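# Push the chocolate bar row onto the infeed belt

## Task

Push the entire row of chocolate bars off the steel table and onto the white infeed belt; it counts as done only when each bar rests flat and completely on the belt.

## Robot and tools

Robot: two arms, left_arm carrying a left hand and right_arm carrying a right hand (mirror images). Scene frame: origin at table-top height, halfway between the nominal arm bases; +z up, +x out over the table, left_arm on the +y side. Image left and right do not match these names. Calibrated bases: left_arm at (-0.046, +0.370, 0) m, right_arm at (+0.012, -0.326, 0) m, both facing nearly straight along +x. Each arm reports and takes its motions in its own base frame; fixed cameras and the table are in the scene frame.

execute_actions(actions, cameras). actions is a list of actions; each action is a table of at most 15 rows, one row per 1/30 s step, and a table with fewer rows keeps its final row for the remaining steps. Each action lasts 0.5 s. Every row is a single flat list of 48 numbers, all in [-1, 1], covering both arms even if one stays still, in this order: left dx, dy, dz, rx, ry, rz; 16 left hand places; left current_limit; left speed; then the same 24 for the right arm.

Arm numbers: dx, dy, dz, rx, ry, rz are an offset, not a pose. They are measured from that arm's Hand target as it stood when the action began, along that arm's base axes. Rows within one action are not cumulative (each is relative to the action's start), but successive actions and calls are, so repeating an offset keeps moving the hand. Scale: 1.0 equals 0.6 m for dx, dy, dz and 180 degrees for rotation; rx, ry, rz form one rotation vector, turning about the Hand target's position. A translation longer than 1.0 is scaled down along its direction. Commanded orientation is limited to 40 degrees from the measured one each step; position takes priority if both cannot be met. The hand often stops short of the target; an all-zero action re-requests it, and if it still falls short, send the remaining gap as a new offset. Tiny moves may not start. The elbow droops under load, so aim somewhat high. To stop pressing against something, command the target back beyond the hand point. Rest errors of a few cm without contact are normal.

Hand places: write grasp numbers a, b, c, d (each -1 to +1) in the first 4 of the 16 places and exactly 0 in the other 12, or the row is rejected. All zeros is the open flat hand. a curls index and middle at the outer joints; b bends all three fingers at the knuckle; c swings the thumb across the palm and brings the index toward it; d curls the ring finger. To hold a hand steady, resend its last grasp numbers. current_limit maps -1..+1 to 0..550 mA (at least 11 mA); speed sets motor speed to (speed + 1)/2 of 8.5 rad/s. Initially +0.4 and -0.6; values stay until changed.

Hand geometry (right hand; on the left hand x flips sign): hand point axes +z along straight fingers toward tips, +x across palm away from thumb, +y out of the palm face. Palm face at y = -0.062, z from -0.110 to -0.049 m. Straight fingertips reach about z = +0.122 m; knuckles at z = -0.017 m. A rigid mast near the wrist (x +0.05 to +0.10, z -0.16 to -0.11, up to y = +0.06 m) can strike things. The flat palm or straight fingers make a broad pusher for a row of bars.

cameras: list of names (cam_high, cam_low, cam_left_wrist, cam_right_wrist), ["all"], or []. If omitted or null, images come only when actions is empty. An unknown name invalidates the call. The call returns once the robot is still, up to 3 s after the last action.

zoom_image(camera, region): enlarges [x0, y0, x1, y1] pixels (origin top-left, at most 504 x 504 region) of a camera's newest image; the camera must be in the latest image set.

finished_scene(scene=1): ends the scene for good; the bars must stay on the belt without the robot.

Results: end_effector_position (m) and end_effector_quat_wxyz per arm in its base frame; Hand target (last commanded pose after clipping, base of the next offset); joint positions, velocities ("within noise" when at rest, may be omitted), torques (include arm weight, offsets and noise; numbers 3 and 4 wrap at ±28 N m); step readings of position during motion; per-motor hand_goal, hand_measured, hand_current_ma, hand_state (moving, goal, blocked, overload), hand_current_limit, hand_speed; motor temperatures.

Avoid: any bar falling off the table or being left off it (failure); hard impacts on the table or belt; arms touching or pressing each other; fast shoves that fling bars or flip them. A motor at 495 mA or more for 5 s shuts down for 10 s. Long stretched reaches or pushing at unreachable poses heat motors; a MOTOR HOT line appears at 85 °C and at 100 °C the arm drops for 30 s or more. Loose bars may be nudged by outside disturbances, so check the cameras before finishing. Smooth, low-effort, quick motion is preferred.

Each tool is called after "Request:" as name(argument=value, ...) on one line, values as JSON.

## Session

Request:
execute_actions(actions=[])

Scene clock: 0.00 s.
left_arm: end_effector_position=(+0.5436, -0.0432, +0.3859) hand_goal=(+0.000, +0.754, +0.576, +0.696, +0.000, +0.754, +0.576, +0.696, +0.000, +0.754, +0.576, +0.696, +0.714, +0.678, +0.226, +0.168) hand_measured=(+0.000, +0.754, +0.576, +0.696, +0.000, +0.754, +0.576, +0.696, +0.000, +0.754, +0.576, +0.696, +0.714, +0.678, +0.226, +0.168) hand_current_ma=(+0, +0, +0, +0, +0, +0, +0, +0, +0, +0, +0, +0, +0, +0, +0, +0) hand_state=(goal, goal, goal, goal, goal, goal, goal, goal, goal, goal, goal, goal, goal, goal, goal, goal) hand_current_limit=0.40 hand_speed=-0.60 end_effector_quat_wxyz=(+0.119, +0.367, +0.892, +0.235) | right_arm: end_effector_position=(+0.3853, -0.0086, +0.2119) hand_goal=(+0.000, +0.754, +0.576, +0.696, +0.000, +0.754, +0.576, +0.696, +0.000, +0.754, +0.576, +0.696, +0.714, +0.678, +0.226, +0.168) hand_measured=(+0.000, +0.754, +0.576, +0.696, +0.000, +0.754, +0.576, +0.696, +0.000, +0.754, +0.576, +0.696, +0.714, +0.678, +0.226, +0.168) hand_current_ma=(+0, +0, +0, +0, +0, +0, +0, +0, +0, +0, +0, +0, +0, +0, +0, +0) hand_state=(goal, goal, goal, goal, goal, goal, goal, goal, goal, goal, goal, goal, goal, goal, goal, goal) hand_current_limit=0.40 hand_speed=-0.60 end_effector_quat_wxyz=(+0.043, +0.955, -0.105, +0.274)
Joint positions: left_arm=[-0.366 1.532 1.671 -1.437 -0.464 -1.091] | right_arm=[0.276 1.17 0.981 -0.887 0.277 1.995]
Joint velocities: within noise
Joint torques (N m): no reading
Motor temperatures (°C): left_arm=[31 34 32 31 32 32] | right_arm=[34 35 34 30 31 31]
Heat: left arm: hottest shoulder 34 °C; right arm: hottest shoulder 35 °C.
Hand target: left_arm +0.5463, -0.0442, +0.3991; +0.134, +0.363, +0.892, +0.235 | right_arm +0.3943, -0.0062, +0.2271; +0.036, +0.950, -0.107, +0.291

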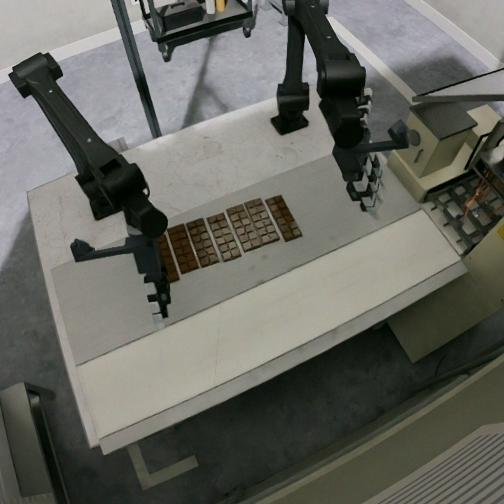

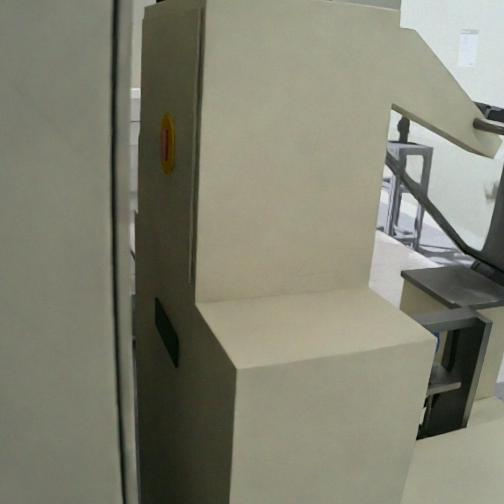

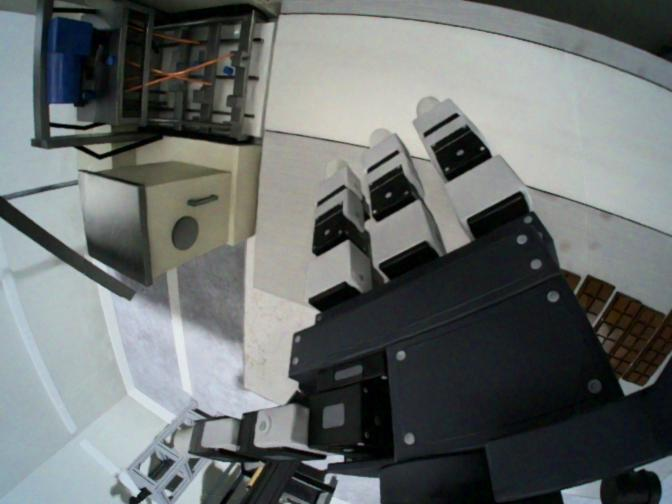

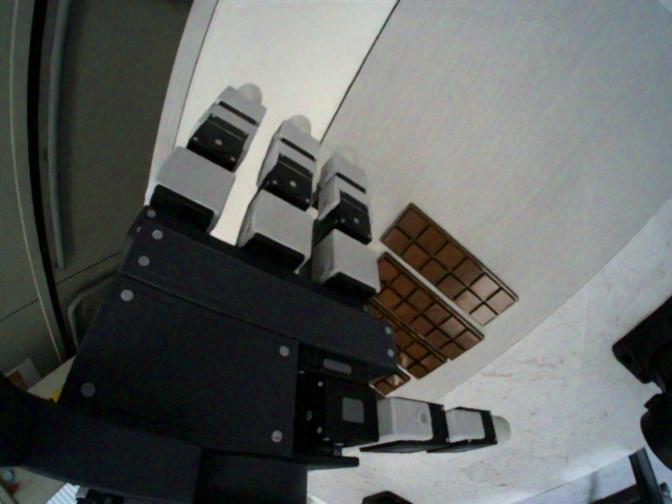

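Request:
zoom_image(camera="cam_high", region=[20, 150, 270, 400])

Request:
zoom_image(camera="cam_high", region=[220, 80, 470, 330])

Request:
zoom_image(camera="cam_right_wrist", region=[150, 0, 654, 504])

Request:
zoom_image(camera="cam_left_wrist", region=[168, 0, 672, 504])

Scaled by 2.016 from the camera's 504x504 image, which has a finer 720x720 frame.

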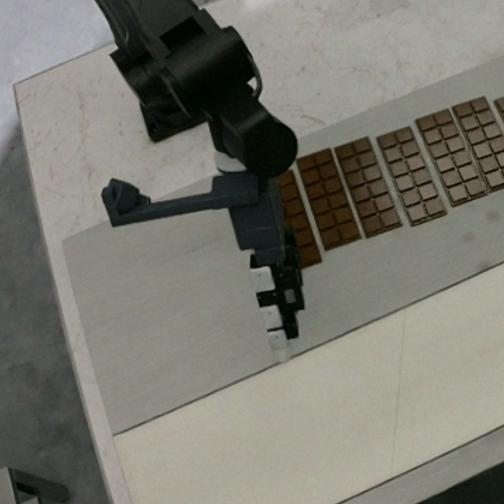

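Scaled by 2.016 from the camera's 504x504 image, which has a finer 720x720 frame.

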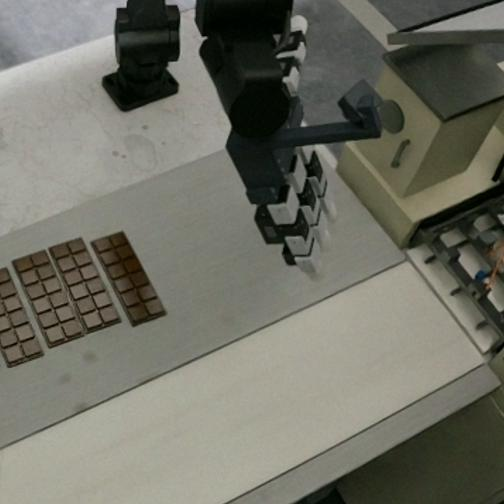

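Scaled by 1.000.

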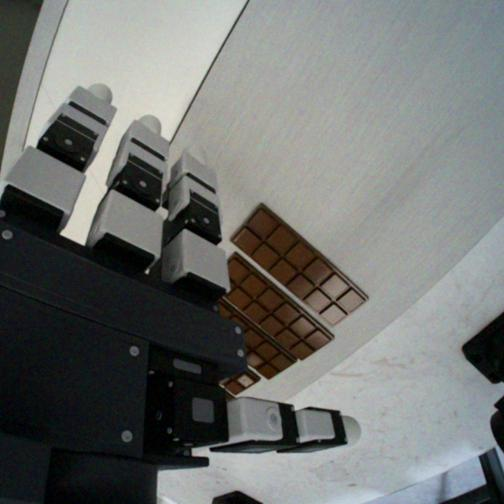

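Scaled by 1.000.

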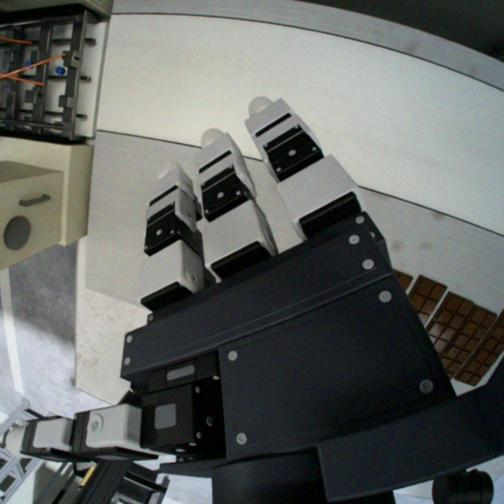

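Request:
execute_actions(actions=[[[-0.02,-0.02,-0.01,-0.005,0.02,-0.028,0,0,0,0,0,0,0,0,0,0,0,0,0,0,0,0,0.4,-0.6,-0.01,0.01,0.05,-0.008,0.01,0.03,0,0,0,0,0,0,0,0,0,0,0,0,0,0,0,0,0.4,-0.6]],[[-0.04,-0.04,-0.02,-0.0158,0.0575,-0.0825,0,0,0,0,0,0,0,0,0,0,0,0,0,0,0,0,0.4,-0.6,-0.02,0.03,0.03,-0.022,0.0285,0.092,0,0,0,0,0,0,0,0,0,0,0,0,0,0,0,0,0.4,-0.6]]], cameras=["cam_high"])

Scene clock: 17.03 s.
left_arm: end_effector_position=(+0.5112, -0.0808, +0.3737) hand_goal=(+0.000, +0.750, +0.580, +0.700, +0.000, +0.750, +0.580, +0.700, +0.000, +0.750, +0.580, +0.700, +0.710, +0.680, +0.230, +0.170) hand_measured=(+0.000, +0.754, +0.578, +0.698, +0.000, +0.754, +0.578, +0.698, +0.000, +0.752, +0.578, +0.698, +0.716, +0.678, +0.224, +0.168) hand_current_ma=(+0, +6, -2, -4, +0, +5, -2, -4, +0, +4, -3, -4, +12, -4, -14, -5) hand_state=(goal, goal, goal, goal, goal, goal, goal, goal, goal, goal, goal, goal, goal, goal, goal, goal) hand_current_limit=0.40 hand_speed=-0.60 end_effector_quat_wxyz=(+0.073, +0.527, +0.836, +0.134) | right_arm: end_effector_position=(+0.3635, +0.0134, +0.2466) hand_goal=(+0.000, +0.750, +0.580, +0.700, +0.000, +0.750, +0.580, +0.700, +0.000, +0.750, +0.580, +0.700, +0.710, +0.680, +0.230, +0.170) hand_measured=(+0.000, +0.752, +0.578, +0.698, +0.000, +0.752, +0.578, +0.698, +0.000, +0.750, +0.578, +0.698, +0.714, +0.678, +0.224, +0.168) hand_current_ma=(+0, +1, -2, -2, +0, +1, -2, -3, +0, +1, -2, -2, +4, -2, -10, -3) hand_state=(goal, goal, goal, goal, goal, goal, goal, goal, goal, goal, goal, goal, goal, goal, goal, goal) hand_current_limit=0.40 hand_speed=-0.60 end_effector_quat_wxyz=(+0.038, +0.972, +0.089, +0.215)
Joint positions: left_arm=[-0.381 1.451 1.638 -1.563 -0.237 -0.804] | right_arm=[0.348 1.085 1.018 -1.099 0.178 1.699]
Joint torques (N m): left_arm=[0.91 -10.52 8.81 0.18 -0.34 0.15] | right_arm=[0.56 -6.36 13.44 0.83 0.27 -0.13]
Heat: left arm: hottest shoulder 35 °C; right arm: hottest elbow 36 °C.
Hand target: left_arm +0.5102, -0.0803, +0.3810; +0.075, +0.532, +0.832, +0.134 | right_arm +0.3763, +0.0179, +0.2749; +0.031, +0.966, +0.092, +0.240
Off the commanded pose: left_arm 0.008 m, 1 deg | right_arm 0.032 m, 3 deg.
Step readings (end_effector_position of left_arm | right_arm):
0: (+0.5436, -0.0432, +0.3859) | (+0.3853, -0.0086, +0.2119)
1: (+0.5436, -0.0433, +0.3857) | (+0.3853, -0.0086, +0.2119)
2: (+0.5436, -0.0445, +0.3844) | (+0.3848, -0.0086, +0.2116)
4: (+0.5435, -0.0477, +0.3814) | (+0.3809, -0.0086, +0.2117)
8: (+0.5419, -0.0508, +0.3810) | (+0.3733, -0.0089, +0.2161)
15: (+0.5390, -0.0517, +0.3867) | (+0.3749, -0.0075, +0.2279)
16: (+0.5388, -0.0524, +0.3862) | (+0.3751, -0.0072, +0.2285)
17: (+0.5377, -0.0564, +0.3827) | (+0.3747, -0.0063, +0.2286)
19: (+0.5303, -0.0643, +0.3728) | (+0.3708, -0.0010, +0.2298)
23: (+0.5155, -0.0745, +0.3673) | (+0.3631, +0.0105, +0.2368)
30: (+0.5103, -0.0788, +0.3740) | (+0.3627, +0.0135, +0.2462)
Images, in order (width x height): cam_high 504x504.

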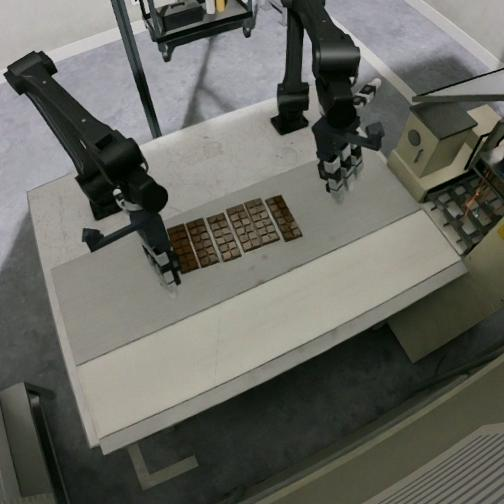

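Request:
execute_actions(actions=[[[-0.0683,-0.0622,-0.0463,-0.0136,0.048,-0.0689,0,0,0,0,0,0,0,0,0,0,0,0,0,0,0,0,0.4,-0.6,-0.0368,0.0461,-0.002,-0.0257,0.0333,0.1075,0,0,0,0,0,0,0,0,0,0,0,0,0,0,0,0,0.4,-0.6]],[[-0.0683,-0.0622,-0.0463,-0.0136,0.048,-0.0689,0,0,0,0,0,0,0,0,0,0,0,0,0,0,0,0,0.4,-0.6,-0.0368,0.0461,-0.002,-0.0257,0.0333,0.1075,0,0,0,0,0,0,0,0,0,0,0,0,0,0,0,0,0.4,-0.6]],[[-0.0683,-0.0622,-0.0463,0,0,0,0,0,0,0,0,0,0,0,0,0,0,0,0,0,0,0,0.4,-0.6,-0.0368,0.0461,-0.002,-0.0257,0.0333,0.1075,0,0,0,0,0,0,0,0,0,0,0,0,0,0,0,0,0.4,-0.6]],[[-0.0683,-0.0622,-0.0463,0,0,0,0,0,0,0,0,0,0,0,0,0,0,0,0,0,0,0,0.4,-0.6,-0.0368,0.0461,-0.002,-0.0257,0.0333,0.1075,0,0,0,0,0,0,0,0,0,0,0,0,0,0,0,0,0.4,-0.6]]], cameras=["all"])

Scene clock: 21.17 s.
left_arm: end_effector_position=(+0.3458, -0.2308, +0.2634) hand_goal=(+0.000, +0.750, +0.580, +0.700, +0.000, +0.750, +0.580, +0.700, +0.000, +0.750, +0.580, +0.700, +0.710, +0.680, +0.230, +0.170) hand_measured=(+0.000, +0.748, +0.578, +0.698, +0.000, +0.748, +0.578, +0.698, +0.000, +0.748, +0.578, +0.698, +0.712, +0.678, +0.224, +0.168) hand_current_ma=(+0, -2, -2, -4, +0, -2, -2, -4, +0, -2, -3, -4, +1, -4, -14, -5) hand_state=(goal, goal, goal, goal, goal, goal, goal, goal, goal, goal, goal, goal, goal, goal, goal, goal) hand_current_limit=0.40 hand_speed=-0.60 end_effector_quat_wxyz=(-0.013, +0.714, +0.700, -0.003) | right_arm: end_effector_position=(+0.2782, +0.1200, +0.2465) hand_goal=(+0.000, +0.750, +0.580, +0.700, +0.000, +0.750, +0.580, +0.700, +0.000, +0.750, +0.580, +0.700, +0.710, +0.680, +0.230, +0.170) hand_measured=(+0.000, +0.750, +0.578, +0.698, +0.000, +0.750, +0.578, +0.698, +0.000, +0.750, +0.578, +0.698, +0.712, +0.678, +0.224, +0.168) hand_current_ma=(+0, -1, -2, -2, +0, -1, -2, -3, +0, -1, -2, -2, +2, -2, -10, -3) hand_state=(goal, goal, goal, goal, goal, goal, goal, goal, goal, goal, goal, goal, goal, goal, goal, goal) hand_current_limit=0.40 hand_speed=-0.60 end_effector_quat_wxyz=(-0.001, +0.711, +0.703, -0.021)
Joint positions: left_arm=[-0.765 1.302 1.299 -1.594 0.005 -0.745] | right_arm=[0.643 0.987 1.018 -1.644 0.004 0.655]
Joint torques (N m): left_arm=[0.79 -8.53 7.82 0.44 -0.19 -0.18] | right_arm=[0.26 -3.19 12.62 -0.01 0.08 -0.12]
Heat: left arm: hottest shoulder 35 °C; right arm: hottest elbow 38 °C.
Hand target: left_arm +0.3463, -0.2296, +0.2700; +0.000, +0.708, +0.706, -0.001 | right_arm +0.2880, +0.1285, +0.2701; +0.000, +0.707, +0.707, +0.000
Off the commanded pose: left_arm 0.007 m, 2 deg | right_arm 0.027 m, 3 deg.
Step readings (end_effector_position of left_arm | right_arm):
0: (+0.5113, -0.0808, +0.3737) | (+0.3635, +0.0134, +0.2466)
1: (+0.5111, -0.0814, +0.3732) | (+0.3636, +0.0136, +0.2465)
2: (+0.5095, -0.0850, +0.3703) | (+0.3629, +0.0157, +0.2461)
4: (+0.5002, -0.0922, +0.3600) | (+0.3587, +0.0214, +0.2464)
8: (+0.4794, -0.1054, +0.3458) | (+0.3502, +0.0374, +0.2522)
15: (+0.4734, -0.1158, +0.3478) | (+0.3474, +0.0424, +0.2572)
16: (+0.4730, -0.1166, +0.3473) | (+0.3474, +0.0426, +0.2571)
17: (+0.4709, -0.1202, +0.3446) | (+0.3464, +0.0446, +0.2564)
19: (+0.4604, -0.1276, +0.3342) | (+0.3411, +0.0499, +0.2557)
23: (+0.4382, -0.1419, +0.3195) | (+0.3306, +0.0647, +0.2572)
30: (+0.4325, -0.1529, +0.3201) | (+0.3276, +0.0697, +0.2590)
31: (+0.4323, -0.1531, +0.3197) | (+0.3276, +0.0701, +0.2589)
32: (+0.4302, -0.1551, +0.3180) | (+0.3264, +0.0718, +0.2582)
34: (+0.4211, -0.1596, +0.3104) | (+0.3200, +0.0763, +0.2567)
38: (+0.3972, -0.1831, +0.2934) | (+0.3080, +0.0894, +0.2549)
45: (+0.3874, -0.1957, +0.2894) | (+0.3047, +0.0950, +0.2541)
46: (+0.3872, -0.1953, +0.2893) | (+0.3045, +0.0955, +0.2539)
47: (+0.3862, -0.1962, +0.2883) | (+0.3029, +0.0967, +0.2534)
49: (+0.3790, -0.2003, +0.2818) | (+0.2963, +0.1005, +0.2518)
53: (+0.3543, -0.2210, +0.2666) | (+0.2829, +0.1118, +0.2485)
60: (+0.3456, -0.2323, +0.2631) | (+0.2784, +0.1176, +0.2468)

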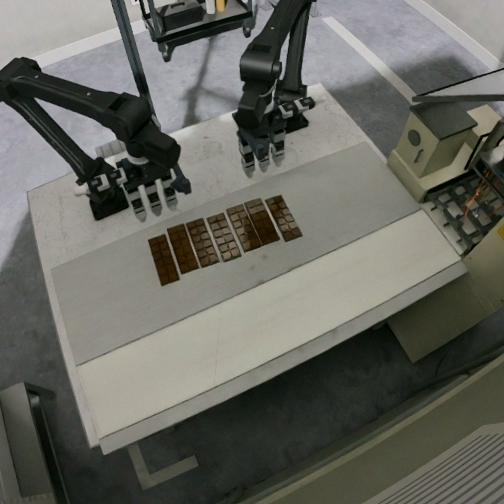

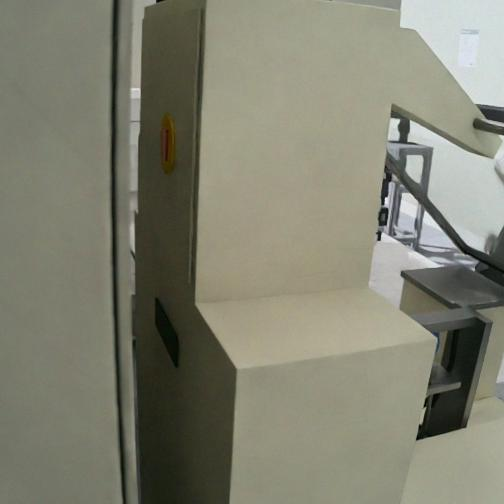

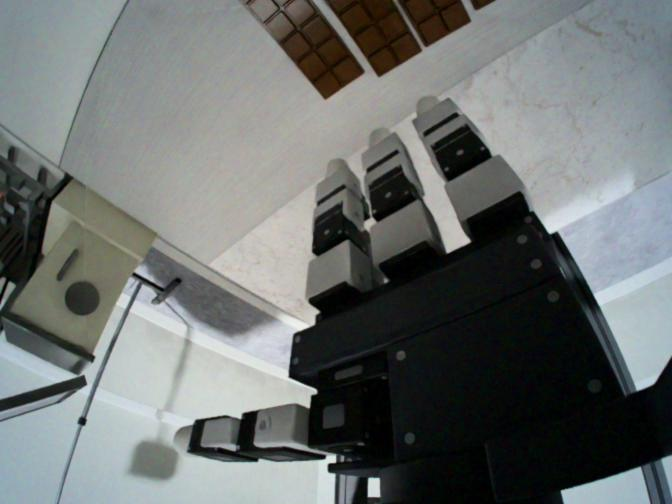

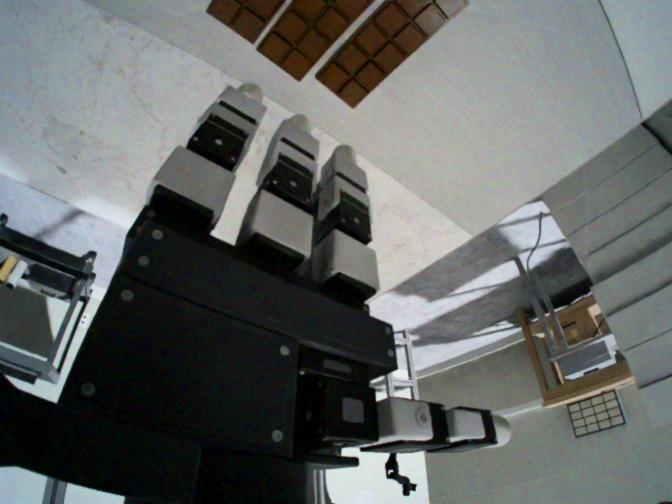

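Request:
zoom_image(camera="cam_high", region=[90, 140, 310, 300])

Request:
zoom_image(camera="cam_right_wrist", region=[100, 0, 500, 300])

Request:
zoom_image(camera="cam_left_wrist", region=[200, 0, 600, 300])

Scaled by 2.291 from the camera's 504x504 image, which has a finer 720x720 frame.

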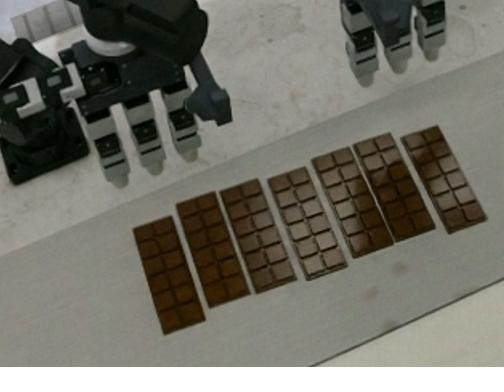

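Scaled by 1.260 from the camera's 672x504 image, which has a finer 960x720 frame.

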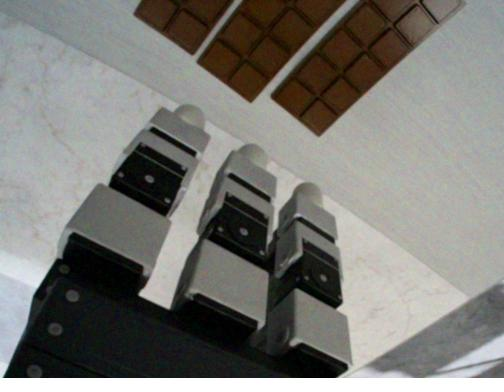

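Scaled by 1.260 from the camera's 672x504 image, which has a finer 960x720 frame.

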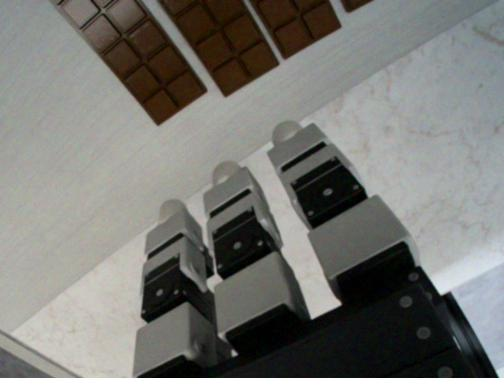

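Request:
execute_actions(actions=[[[-0.067,0.005,-0.05,0,0,0,0,0,0,0,0,0,0,0,0,0,0,0,0,0,0,0,0.4,-0.6,-0.067,0,-0.04,0,0,0,0,0,0,0,0,0,0,0,0,0,0,0,0,0,0,0,0.4,-0.6]],[[0,0.005,-0.05,0,0,0,0,0,0,0,0,0,0,0,0,0,0,0,0,0,0,0,0.4,-0.6,0,0,-0.04,0,0,0,0,0,0,0,0,0,0,0,0,0,0,0,0,0,0,0,0.4,-0.6]]], cameras=["cam_high","cam_left_wrist","cam_right_wrist"])

Scene clock: 26.83 s.
left_arm: end_effector_position=(+0.3046, -0.2227, +0.2069) hand_goal=(+0.000, +0.750, +0.580, +0.700, +0.000, +0.750, +0.580, +0.700, +0.000, +0.750, +0.580, +0.700, +0.710, +0.680, +0.230, +0.170) hand_measured=(+0.000, +0.748, +0.578, +0.698, +0.000, +0.748, +0.578, +0.698, +0.000, +0.748, +0.578, +0.698, +0.710, +0.678, +0.224, +0.168) hand_current_ma=(+0, -2, -2, -4, +0, -3, -2, -4, +0, -3, -3, -4, +1, -4, -14, -5) hand_state=(goal, goal, goal, goal, goal, goal, goal, goal, goal, goal, goal, goal, goal, goal, goal, goal) hand_current_limit=0.40 hand_speed=-0.60 end_effector_quat_wxyz=(-0.009, +0.713, +0.701, -0.002) | right_arm: end_effector_position=(+0.2464, +0.1249, +0.2198) hand_goal=(+0.000, +0.750, +0.580, +0.700, +0.000, +0.750, +0.580, +0.700, +0.000, +0.750, +0.580, +0.700, +0.710, +0.680, +0.230, +0.170) hand_measured=(+0.000, +0.750, +0.578, +0.698, +0.000, +0.750, +0.578, +0.698, +0.000, +0.750, +0.578, +0.698, +0.712, +0.678, +0.224, +0.168) hand_current_ma=(+0, +0, -2, -2, +0, -1, -2, -3, +0, -1, -1, -2, +1, -2, -10, -3) hand_state=(goal, goal, goal, goal, goal, goal, goal, goal, goal, goal, goal, goal, goal, goal, goal, goal) hand_current_limit=0.40 hand_speed=-0.60 end_effector_quat_wxyz=(-0.002, +0.707, +0.707, -0.009)
Joint positions: left_arm=[-0.835 1.217 1.075 -1.447 0.005 -0.817] | right_arm=[0.74 0.905 0.9 -1.584 -0.003 0.74]
Joint torques (N m): left_arm=[0.67 -6.65 7.83 0.43 -0.21 -0.2] | right_arm=[0.97 -2.61 8.36 0.92 0.26 0.09]
Motor temperatures (°C): left_arm=[31 35 36 31 33 32] | right_arm=[34 35 39 30 32 31]
Heat: left arm: hottest elbow 36 °C; right arm: hottest elbow 39 °C.
Hand target: left_arm +0.3060, -0.2235, +0.2100; +0.000, +0.708, +0.706, -0.001 | right_arm +0.2478, +0.1285, +0.2222; +0.000, +0.707, +0.707, +0.000
Off the commanded pose: left_arm 0.004 m, 1 deg | right_arm 0.005 m, 1 deg.
Step readings (end_effector_position of left_arm | right_arm):
0: (+0.3458, -0.2308, +0.2634) | (+0.2782, +0.1201, +0.2465)
1: (+0.3456, -0.2306, +0.2629) | (+0.2782, +0.1201, +0.2464)
2: (+0.3442, -0.2302, +0.2607) | (+0.2775, +0.1211, +0.2466)
4: (+0.3370, -0.2273, +0.2522) | (+0.2728, +0.1237, +0.2471)
8: (+0.3130, -0.2220, +0.2346) | (+0.2561, +0.1271, +0.2453)
15: (+0.3070, -0.2260, +0.2348) | (+0.2482, +0.1269, +0.2456)
16: (+0.3071, -0.2259, +0.2347) | (+0.2481, +0.1267, +0.2453)
17: (+0.3074, -0.2261, +0.2333) | (+0.2482, +0.1267, +0.2441)
19: (+0.3074, -0.2260, +0.2268) | (+0.2483, +0.1269, +0.2376)
23: (+0.3036, -0.2218, +0.2097) | (+0.2454, +0.1241, +0.2221)
30: (+0.3044, -0.2225, +0.2068) | (+0.2463, +0.1248, +0.2198)
Images, in order (width x height): cam_high 504x504, cam_left_wrist 672x504, cam_right_wrist 672x504.

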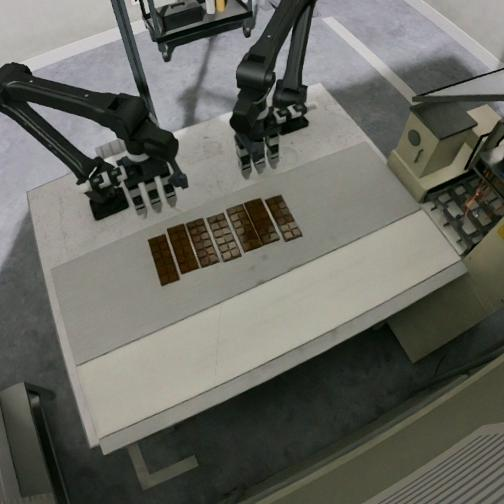

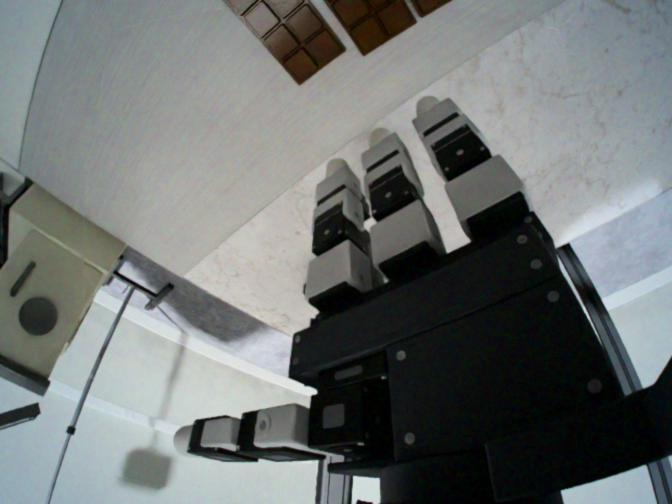

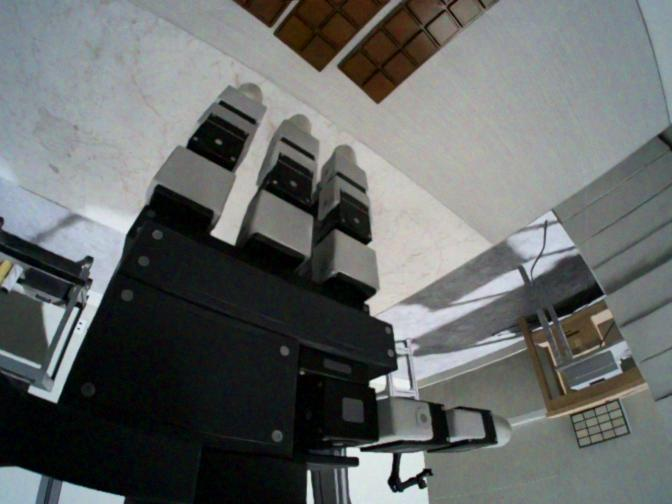

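Request:
execute_actions(actions=[[[0,0,-0.045,0,0,0,0,0,0,0,0,0,0,0,0,0,0,0,0,0,0,0,0.4,-0.6,0,0,-0.05,0,0,0,0,0,0,0,0,0,0,0,0,0,0,0,0,0,0,0,0.4,-0.6]],[[0,0,-0.045,0,0,0,0,0,0,0,0,0,0,0,0,0,0,0,0,0,0,0,0.4,-0.6,0,0,-0.05,0,0,0,0,0,0,0,0,0,0,0,0,0,0,0,0,0,0,0,0.4,-0.6]]], cameras=["cam_high","cam_left_wrist","cam_right_wrist"])

Request:
zoom_image(camera="cam_high", region=[90, 140, 310, 300])

Scene clock: 28.73 s.
left_arm: end_effector_position=(+0.3040, -0.2220, +0.1574) hand_goal=(+0.000, +0.750, +0.580, +0.700, +0.000, +0.750, +0.580, +0.700, +0.000, +0.750, +0.580, +0.700, +0.710, +0.680, +0.230, +0.170) hand_measured=(+0.000, +0.748, +0.578, +0.698, +0.000, +0.748, +0.578, +0.698, +0.000, +0.748, +0.578, +0.698, +0.710, +0.678, +0.224, +0.168) hand_current_ma=(+0, -2, -2, -4, +0, -3, -2, -4, +0, -3, -3, -4, +1, -4, -14, -5) hand_state=(goal, goal, goal, goal, goal, goal, goal, goal, goal, goal, goal, goal, goal, goal, goal, goal) hand_current_limit=0.40 hand_speed=-0.60 end_effector_quat_wxyz=(-0.002, +0.713, +0.701, -0.002) | right_arm: end_effector_position=(+0.2458, +0.1244, +0.1615) hand_goal=(+0.000, +0.750, +0.580, +0.700, +0.000, +0.750, +0.580, +0.700, +0.000, +0.750, +0.580, +0.700, +0.710, +0.680, +0.230, +0.170) hand_measured=(+0.000, +0.750, +0.578, +0.698, +0.000, +0.750, +0.578, +0.698, +0.000, +0.750, +0.578, +0.698, +0.712, +0.678, +0.224, +0.168) hand_current_ma=(+0, +0, -2, -2, +0, -1, -2, -3, +0, -1, -1, -2, +1, -2, -10, -3) hand_state=(goal, goal, goal, goal, goal, goal, goal, goal, goal, goal, goal, goal, goal, goal, goal, goal) hand_current_limit=0.40 hand_speed=-0.60 end_effector_quat_wxyz=(-0.002, +0.707, +0.707, -0.005)
Joint positions: left_arm=[-0.835 1.235 0.956 -1.297 0.005 -0.817] | right_arm=[0.741 0.912 0.749 -1.419 -0.003 0.741]
Joint torques (N m): left_arm=[0.73 -5.71 7.66 0.54 -0.21 -0.19] | right_arm=[1.03 -1.85 8.2 0.77 0.27 0.09]
Heat: left arm: hottest elbow 36 °C; right arm: hottest elbow 40 °C.
Hand target: left_arm +0.3061, -0.2236, +0.1561; +0.000, +0.708, +0.706, -0.001 | right_arm +0.2478, +0.1285, +0.1622; +0.000, +0.707, +0.707, +0.000
Off the commanded pose: left_arm 0.003 m, 1 deg | right_arm 0.005 m, 1 deg.
Step readings (end_effector_position of left_arm | right_arm):
0: (+0.3047, -0.2228, +0.2069) | (+0.2464, +0.1249, +0.2198)
1: (+0.3047, -0.2228, +0.2068) | (+0.2464, +0.1249, +0.2196)
2: (+0.3051, -0.2232, +0.2054) | (+0.2468, +0.1252, +0.2181)
4: (+0.3059, -0.2241, +0.2001) | (+0.2479, +0.1262, +0.2113)
8: (+0.3031, -0.2211, +0.1867) | (+0.2448, +0.1234, +0.1940)
15: (+0.3039, -0.2219, +0.1845) | (+0.2457, +0.1244, +0.1908)
16: (+0.3040, -0.2220, +0.1844) | (+0.2458, +0.1245, +0.1906)
17: (+0.3044, -0.2225, +0.1831) | (+0.2463, +0.1249, +0.1895)
19: (+0.3053, -0.2235, +0.1779) | (+0.2476, +0.1261, +0.1829)
23: (+0.3029, -0.2208, +0.1629) | (+0.2443, +0.1231, +0.1660)
30: (+0.3038, -0.2218, +0.1574) | (+0.2455, +0.1242, +0.1614)
Images, in order (width x height): cam_high 504x504, cam_left_wrist 672x504, cam_right_wrist 672x504.

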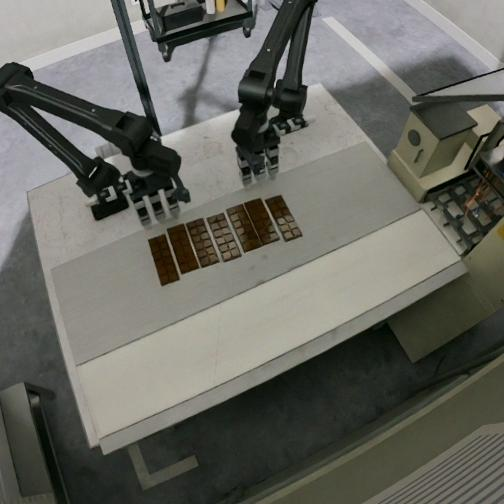

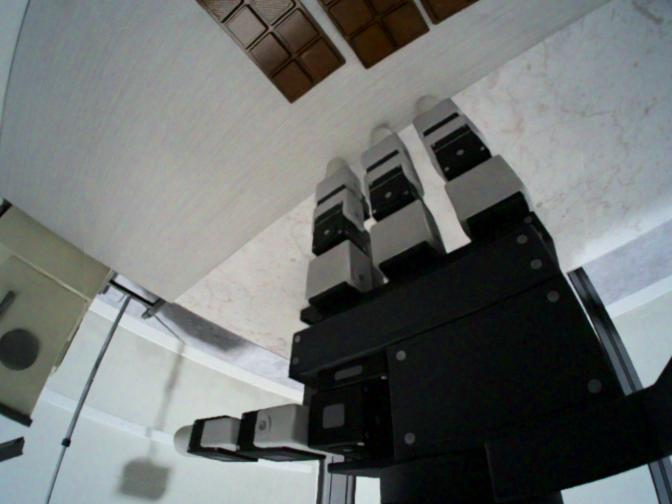

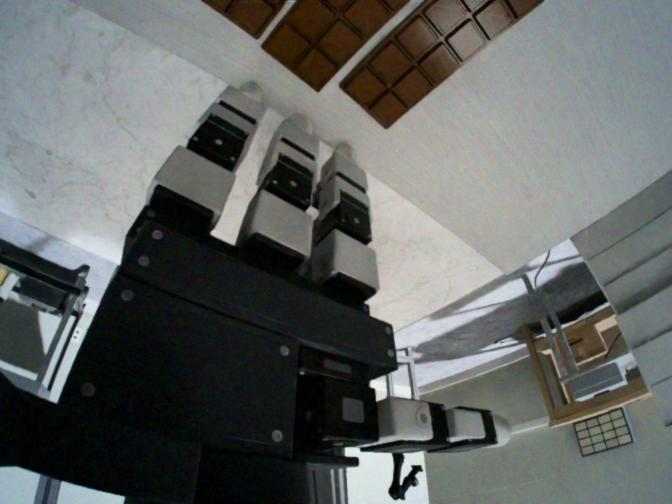

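Scaled by 2.291 from the camera's 504x504 image, which has a finer 720x720 frame.

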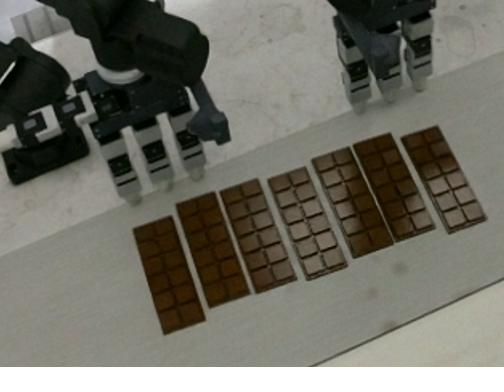

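Request:
execute_actions(actions=[[[0,0,-0.035,0,0,0,0,0,0,0,0,0,0,0,0,0,0,0,0,0,0,0,0.4,-0.6,0,0,-0.042,0,0,0,0,0,0,0,0,0,0,0,0,0,0,0,0,0,0,0,0.4,-0.6]]], cameras=["cam_high","cam_left_wrist","cam_right_wrist"])

Request:
zoom_image(camera="cam_high", region=[120, 170, 220, 270])

Request:
zoom_image(camera="cam_high", region=[220, 130, 320, 230])

Request:
zoom_image(camera="cam_right_wrist", region=[200, 40, 400, 190])

Request:
zoom_image(camera="cam_left_wrist", region=[280, 40, 480, 190])

Scene clock: 31.30 s.
left_arm: end_effector_position=(+0.3071, -0.2255, +0.1508) hand_goal=(+0.000, +0.750, +0.580, +0.700, +0.000, +0.750, +0.580, +0.700, +0.000, +0.750, +0.580, +0.700, +0.710, +0.680, +0.230, +0.170) hand_measured=(+0.000, +0.748, +0.578, +0.698, +0.002, +0.750, +0.580, +0.698, +0.022, +0.762, +0.590, +0.704, +0.710, +0.678, +0.224, +0.168) hand_current_ma=(+0, -2, -2, -4, +2, +0, -1, -2, +46, +30, +22, +7, +1, -4, -14, -5) hand_state=(goal, goal, goal, goal, goal, goal, goal, goal, blocked, goal, goal, goal, goal, goal, goal, goal) hand_current_limit=0.40 hand_speed=-0.60 end_effector_quat_wxyz=(+0.011, +0.713, +0.701, -0.003) | right_arm: end_effector_position=(+0.2503, +0.1284, +0.1564) hand_goal=(+0.000, +0.750, +0.580, +0.700, +0.000, +0.750, +0.580, +0.700, +0.000, +0.750, +0.580, +0.700, +0.710, +0.680, +0.230, +0.170) hand_measured=(+0.000, +0.750, +0.578, +0.698, +0.008, +0.756, +0.584, +0.700, +0.044, +0.774, +0.594, +0.708, +0.712, +0.678, +0.224, +0.168) hand_current_ma=(+0, +0, -2, -2, +10, +7, +4, +1, +90, +55, +26, +10, +1, -2, -10, -3) hand_state=(goal, goal, goal, goal, goal, goal, goal, goal, blocked, blocked, goal, goal, goal, goal, goal, goal) hand_current_limit=0.40 hand_speed=-0.60 end_effector_quat_wxyz=(+0.000, +0.707, +0.707, +0.012)
Joint positions: left_arm=[-0.835 1.235 0.936 -1.249 0.005 -0.817] | right_arm=[0.741 0.907 0.729 -1.368 -0.002 0.741]
Joint torques (N m): left_arm=[0.67 -4.66 6.06 1.02 -0.22 -0.19] | right_arm=[1.08 -0.26 5.44 1.74 0.23 0.09]
Heat: left arm: hottest elbow 36 °C; right arm: hottest elbow 39 °C.
Hand target: left_arm +0.3060, -0.2235, +0.1349; +0.000, +0.708, +0.706, -0.001 | right_arm +0.2478, +0.1286, +0.1370; +0.000, +0.707, +0.707, +0.000
Off the commanded pose: left_arm 0.016 m, 2 deg | right_arm 0.020 m, 1 deg.
Step readings (end_effector_position of left_arm | right_arm):
0: (+0.3041, -0.2221, +0.1574) | (+0.2458, +0.1244, +0.1615)
1: (+0.3041, -0.2221, +0.1573) | (+0.2459, +0.1246, +0.1615)
2: (+0.3043, -0.2224, +0.1566) | (+0.2462, +0.1248, +0.1603)
4: (+0.3052, -0.2234, +0.1528) | (+0.2474, +0.1263, +0.1570)
8: (+0.3066, -0.2250, +0.1509) | (+0.2499, +0.1283, +0.1571)
15: (+0.3071, -0.2255, +0.1508) | (+0.2503, +0.1285, +0.1567)
Images, in order (width x height): cam_high 504x504, cam_left_wrist 672x504, cam_right_wrist 672x504.

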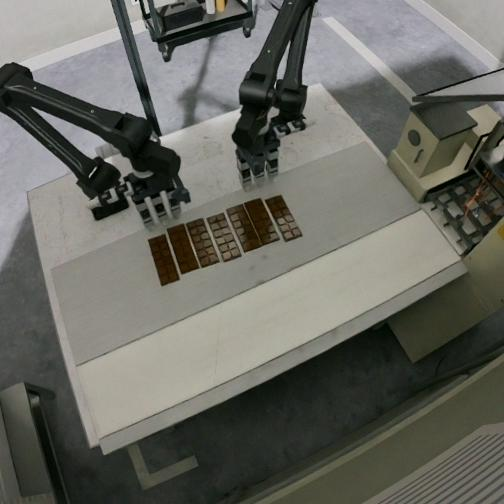

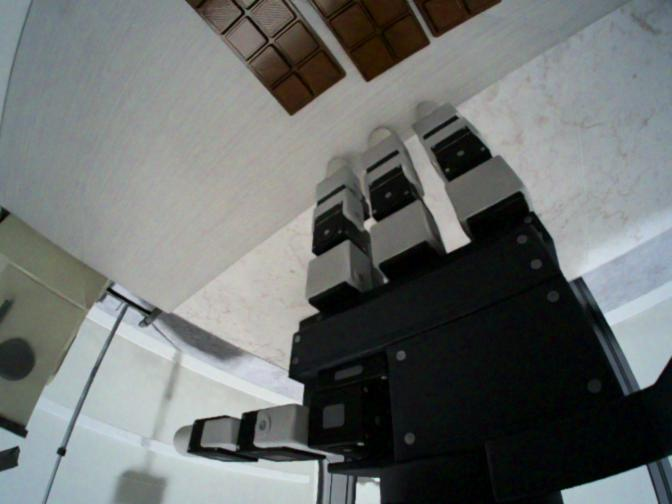

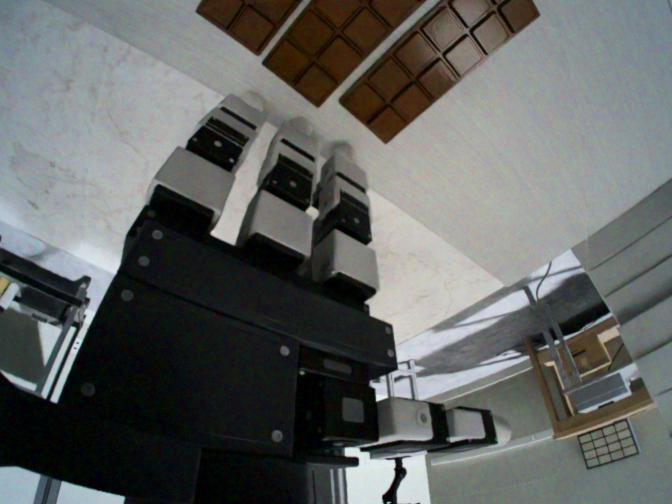

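Scaled by 5.040 from the camera's 504x504 image, which has a finer 720x720 frame.

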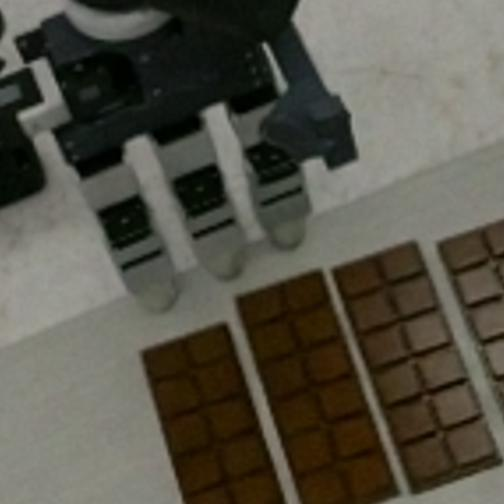

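Scaled by 5.040 from the camera's 504x504 image, which has a finer 720x720 frame.

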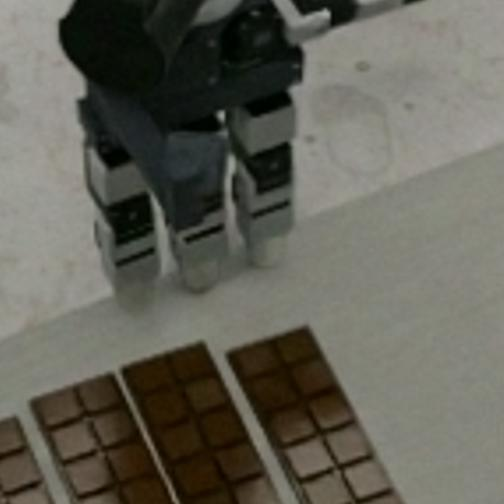

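Scaled by 2.520 from the camera's 672x504 image, which has a finer 960x720 frame.

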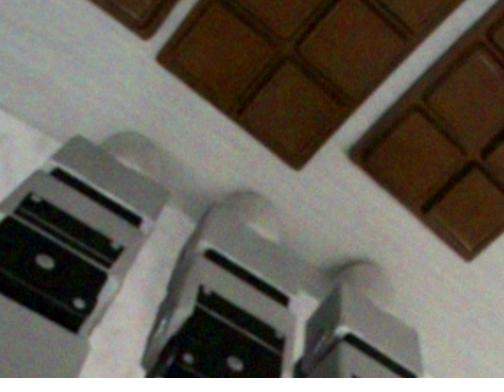

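Scaled by 2.520 from the camera's 672x504 image, which has a finer 960x720 frame.

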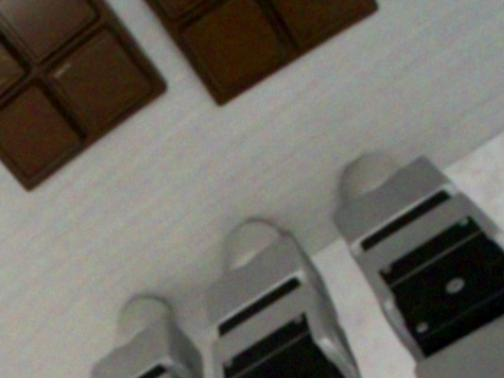

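Request:
execute_actions(actions=[[[0,-0.0083,0.03,-0.0083,0,0.0055,0,0,0,0,0,0,0,0,0,0,0,0,0,0,0,0,0.4,-0.6,0,-0.0217,0.0392,0.0083,0,-0.025,0,0,0,0,0,0,0,0,0,0,0,0,0,0,0,0,0.4,-0.6]]], cameras=["cam_high","cam_left_wrist","cam_right_wrist"])

Request:
zoom_image(camera="cam_high", region=[120, 170, 220, 270])

Request:
zoom_image(camera="cam_high", region=[220, 130, 320, 230])

Request:
zoom_image(camera="cam_right_wrist", region=[200, 40, 400, 190])

Request:
zoom_image(camera="cam_left_wrist", region=[280, 40, 480, 190])

Scene clock: 38.40 s.
left_arm: end_effector_position=(+0.3050, -0.2244, +0.1500) hand_goal=(+0.000, +0.750, +0.580, +0.700, +0.000, +0.750, +0.580, +0.700, +0.000, +0.750, +0.580, +0.700, +0.710, +0.680, +0.230, +0.170) hand_measured=(+0.000, +0.748, +0.578, +0.698, +0.004, +0.742, +0.576, +0.698, +0.024, +0.758, +0.590, +0.704, +0.710, +0.678, +0.224, +0.168) hand_current_ma=(+0, -2, -2, -4, +6, -17, -6, -2, +53, +17, +22, +7, +1, -4, -14, -5) hand_state=(goal, goal, goal, goal, goal, goal, goal, goal, blocked, goal, goal, goal, goal, goal, goal, goal) hand_current_limit=0.40 hand_speed=-0.60 end_effector_quat_wxyz=(+0.009, +0.706, +0.708, -0.008) | right_arm: end_effector_position=(+0.2480, +0.1200, +0.1573) hand_goal=(+0.000, +0.750, +0.580, +0.700, +0.000, +0.750, +0.580, +0.700, +0.000, +0.750, +0.580, +0.700, +0.710, +0.680, +0.230, +0.170) hand_measured=(-0.002, +0.746, +0.578, +0.698, -0.010, +0.742, +0.576, +0.698, +0.026, +0.768, +0.592, +0.708, +0.712, +0.678, +0.224, +0.168) hand_current_ma=(-1, -5, -2, -2, -13, -14, -5, -1, +45, +34, +20, +10, +1, -2, -10, -3) hand_state=(goal, goal, goal, goal, goal, goal, goal, goal, blocked, goal, goal, goal, goal, goal, goal, goal) hand_current_limit=0.40 hand_speed=-0.60 end_effector_quat_wxyz=(-0.009, +0.726, +0.687, +0.012)
Joint positions: left_arm=[-0.835 1.235 0.936 -1.252 0.014 -0.837] | right_arm=[0.719 0.896 0.729 -1.38 -0.018 0.774]
Joint torques (N m): left_arm=[0.5 -5.66 8.81 -0.16 0.12 -0.2] | right_arm=[-0.85 -2.2 8.7 -0.09 0.09 0.12]
Heat: left arm: hottest elbow 36 °C; right arm: hottest elbow 39 °C.
Hand target: left_arm +0.3060, -0.2285, +0.1530; +0.009, +0.702, +0.712, -0.011 | right_arm +0.2478, +0.1155, +0.1605; -0.009, +0.734, +0.679, +0.009
Off the commanded pose: left_arm 0.005 m, 1 deg | right_arm 0.005 m, 1 deg.
Step readings (end_effector_position of left_arm | right_arm):
0: (+0.3071, -0.2255, +0.1508) | (+0.2503, +0.1284, +0.1564)
1: (+0.3071, -0.2255, +0.1508) | (+0.2503, +0.1284, +0.1565)
2: (+0.3070, -0.2255, +0.1507) | (+0.2501, +0.1283, +0.1570)
4: (+0.3064, -0.2257, +0.1504) | (+0.2494, +0.1270, +0.1581)
8: (+0.3056, -0.2250, +0.1501) | (+0.2487, +0.1222, +0.1577)
15: (+0.3051, -0.2245, +0.1501) | (+0.2481, +0.1203, +0.1574)
Images, in order (width x height): cam_high 504x504, cam_left_wrist 672x504, cam_right_wrist 672x504.

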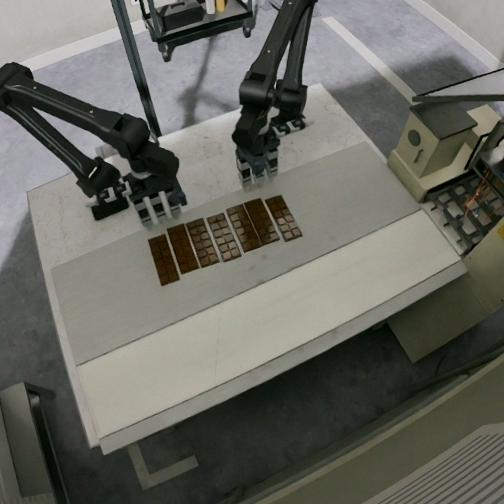

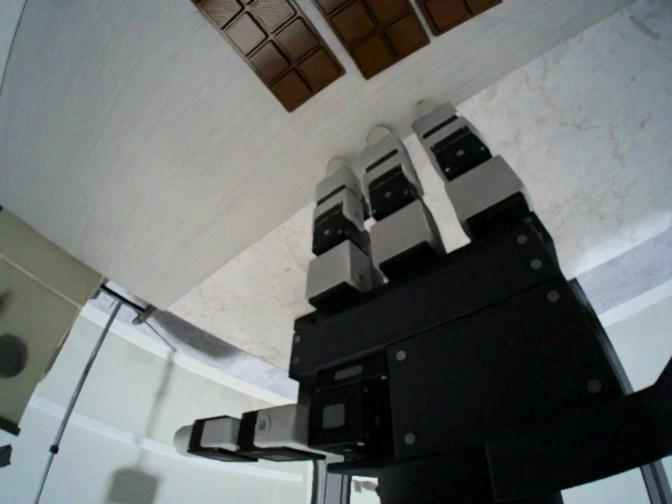

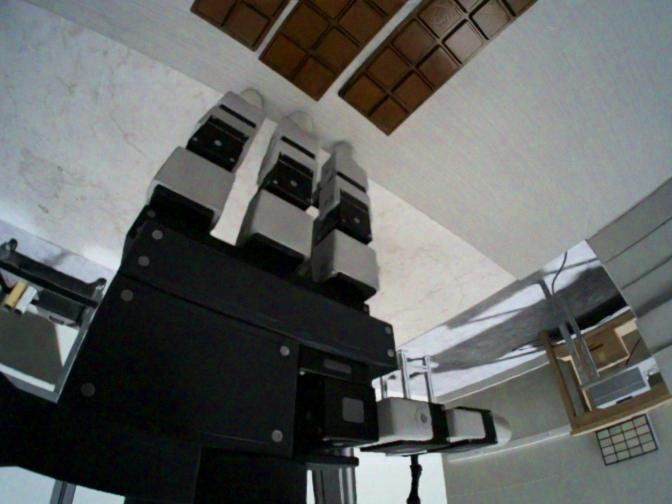

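Scaled by 5.040 from the camera's 504x504 image, which has a finer 720x720 frame.

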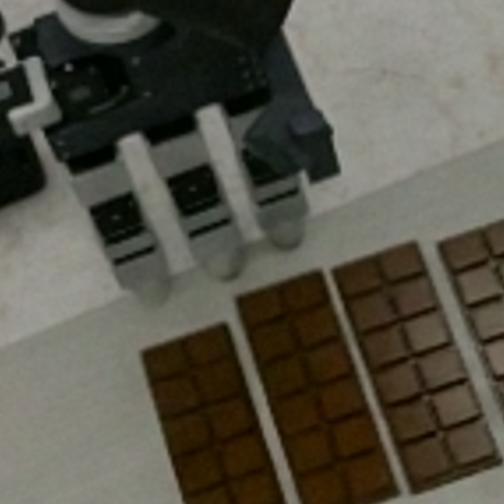

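Scaled by 5.040 from the camera's 504x504 image, which has a finer 720x720 frame.

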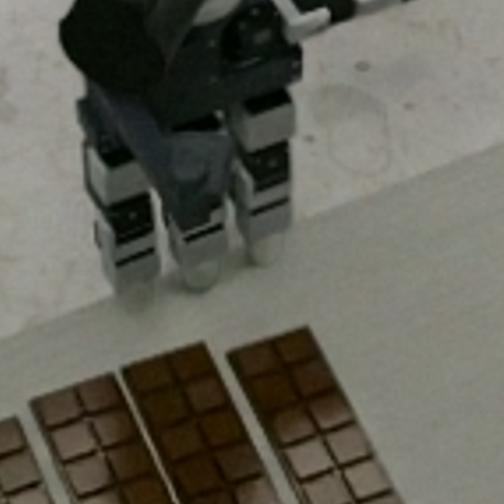

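Scaled by 2.520 from the camera's 672x504 image, which has a finer 960x720 frame.

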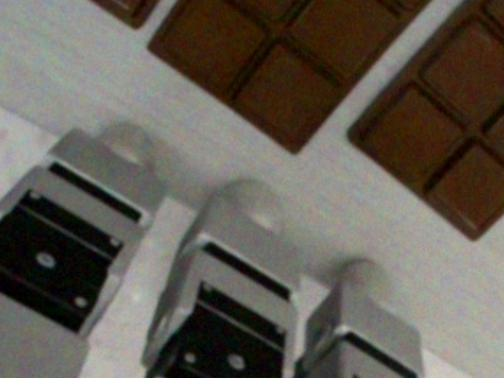

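Scaled by 2.520 from the camera's 672x504 image, which has a finer 960x720 frame.

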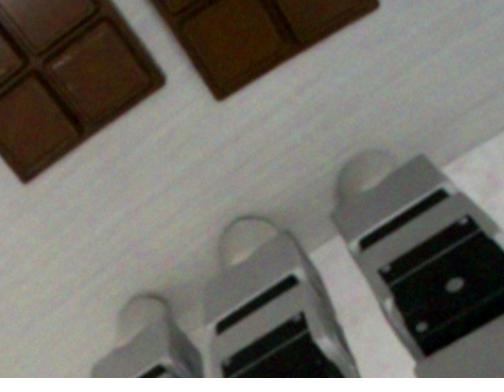

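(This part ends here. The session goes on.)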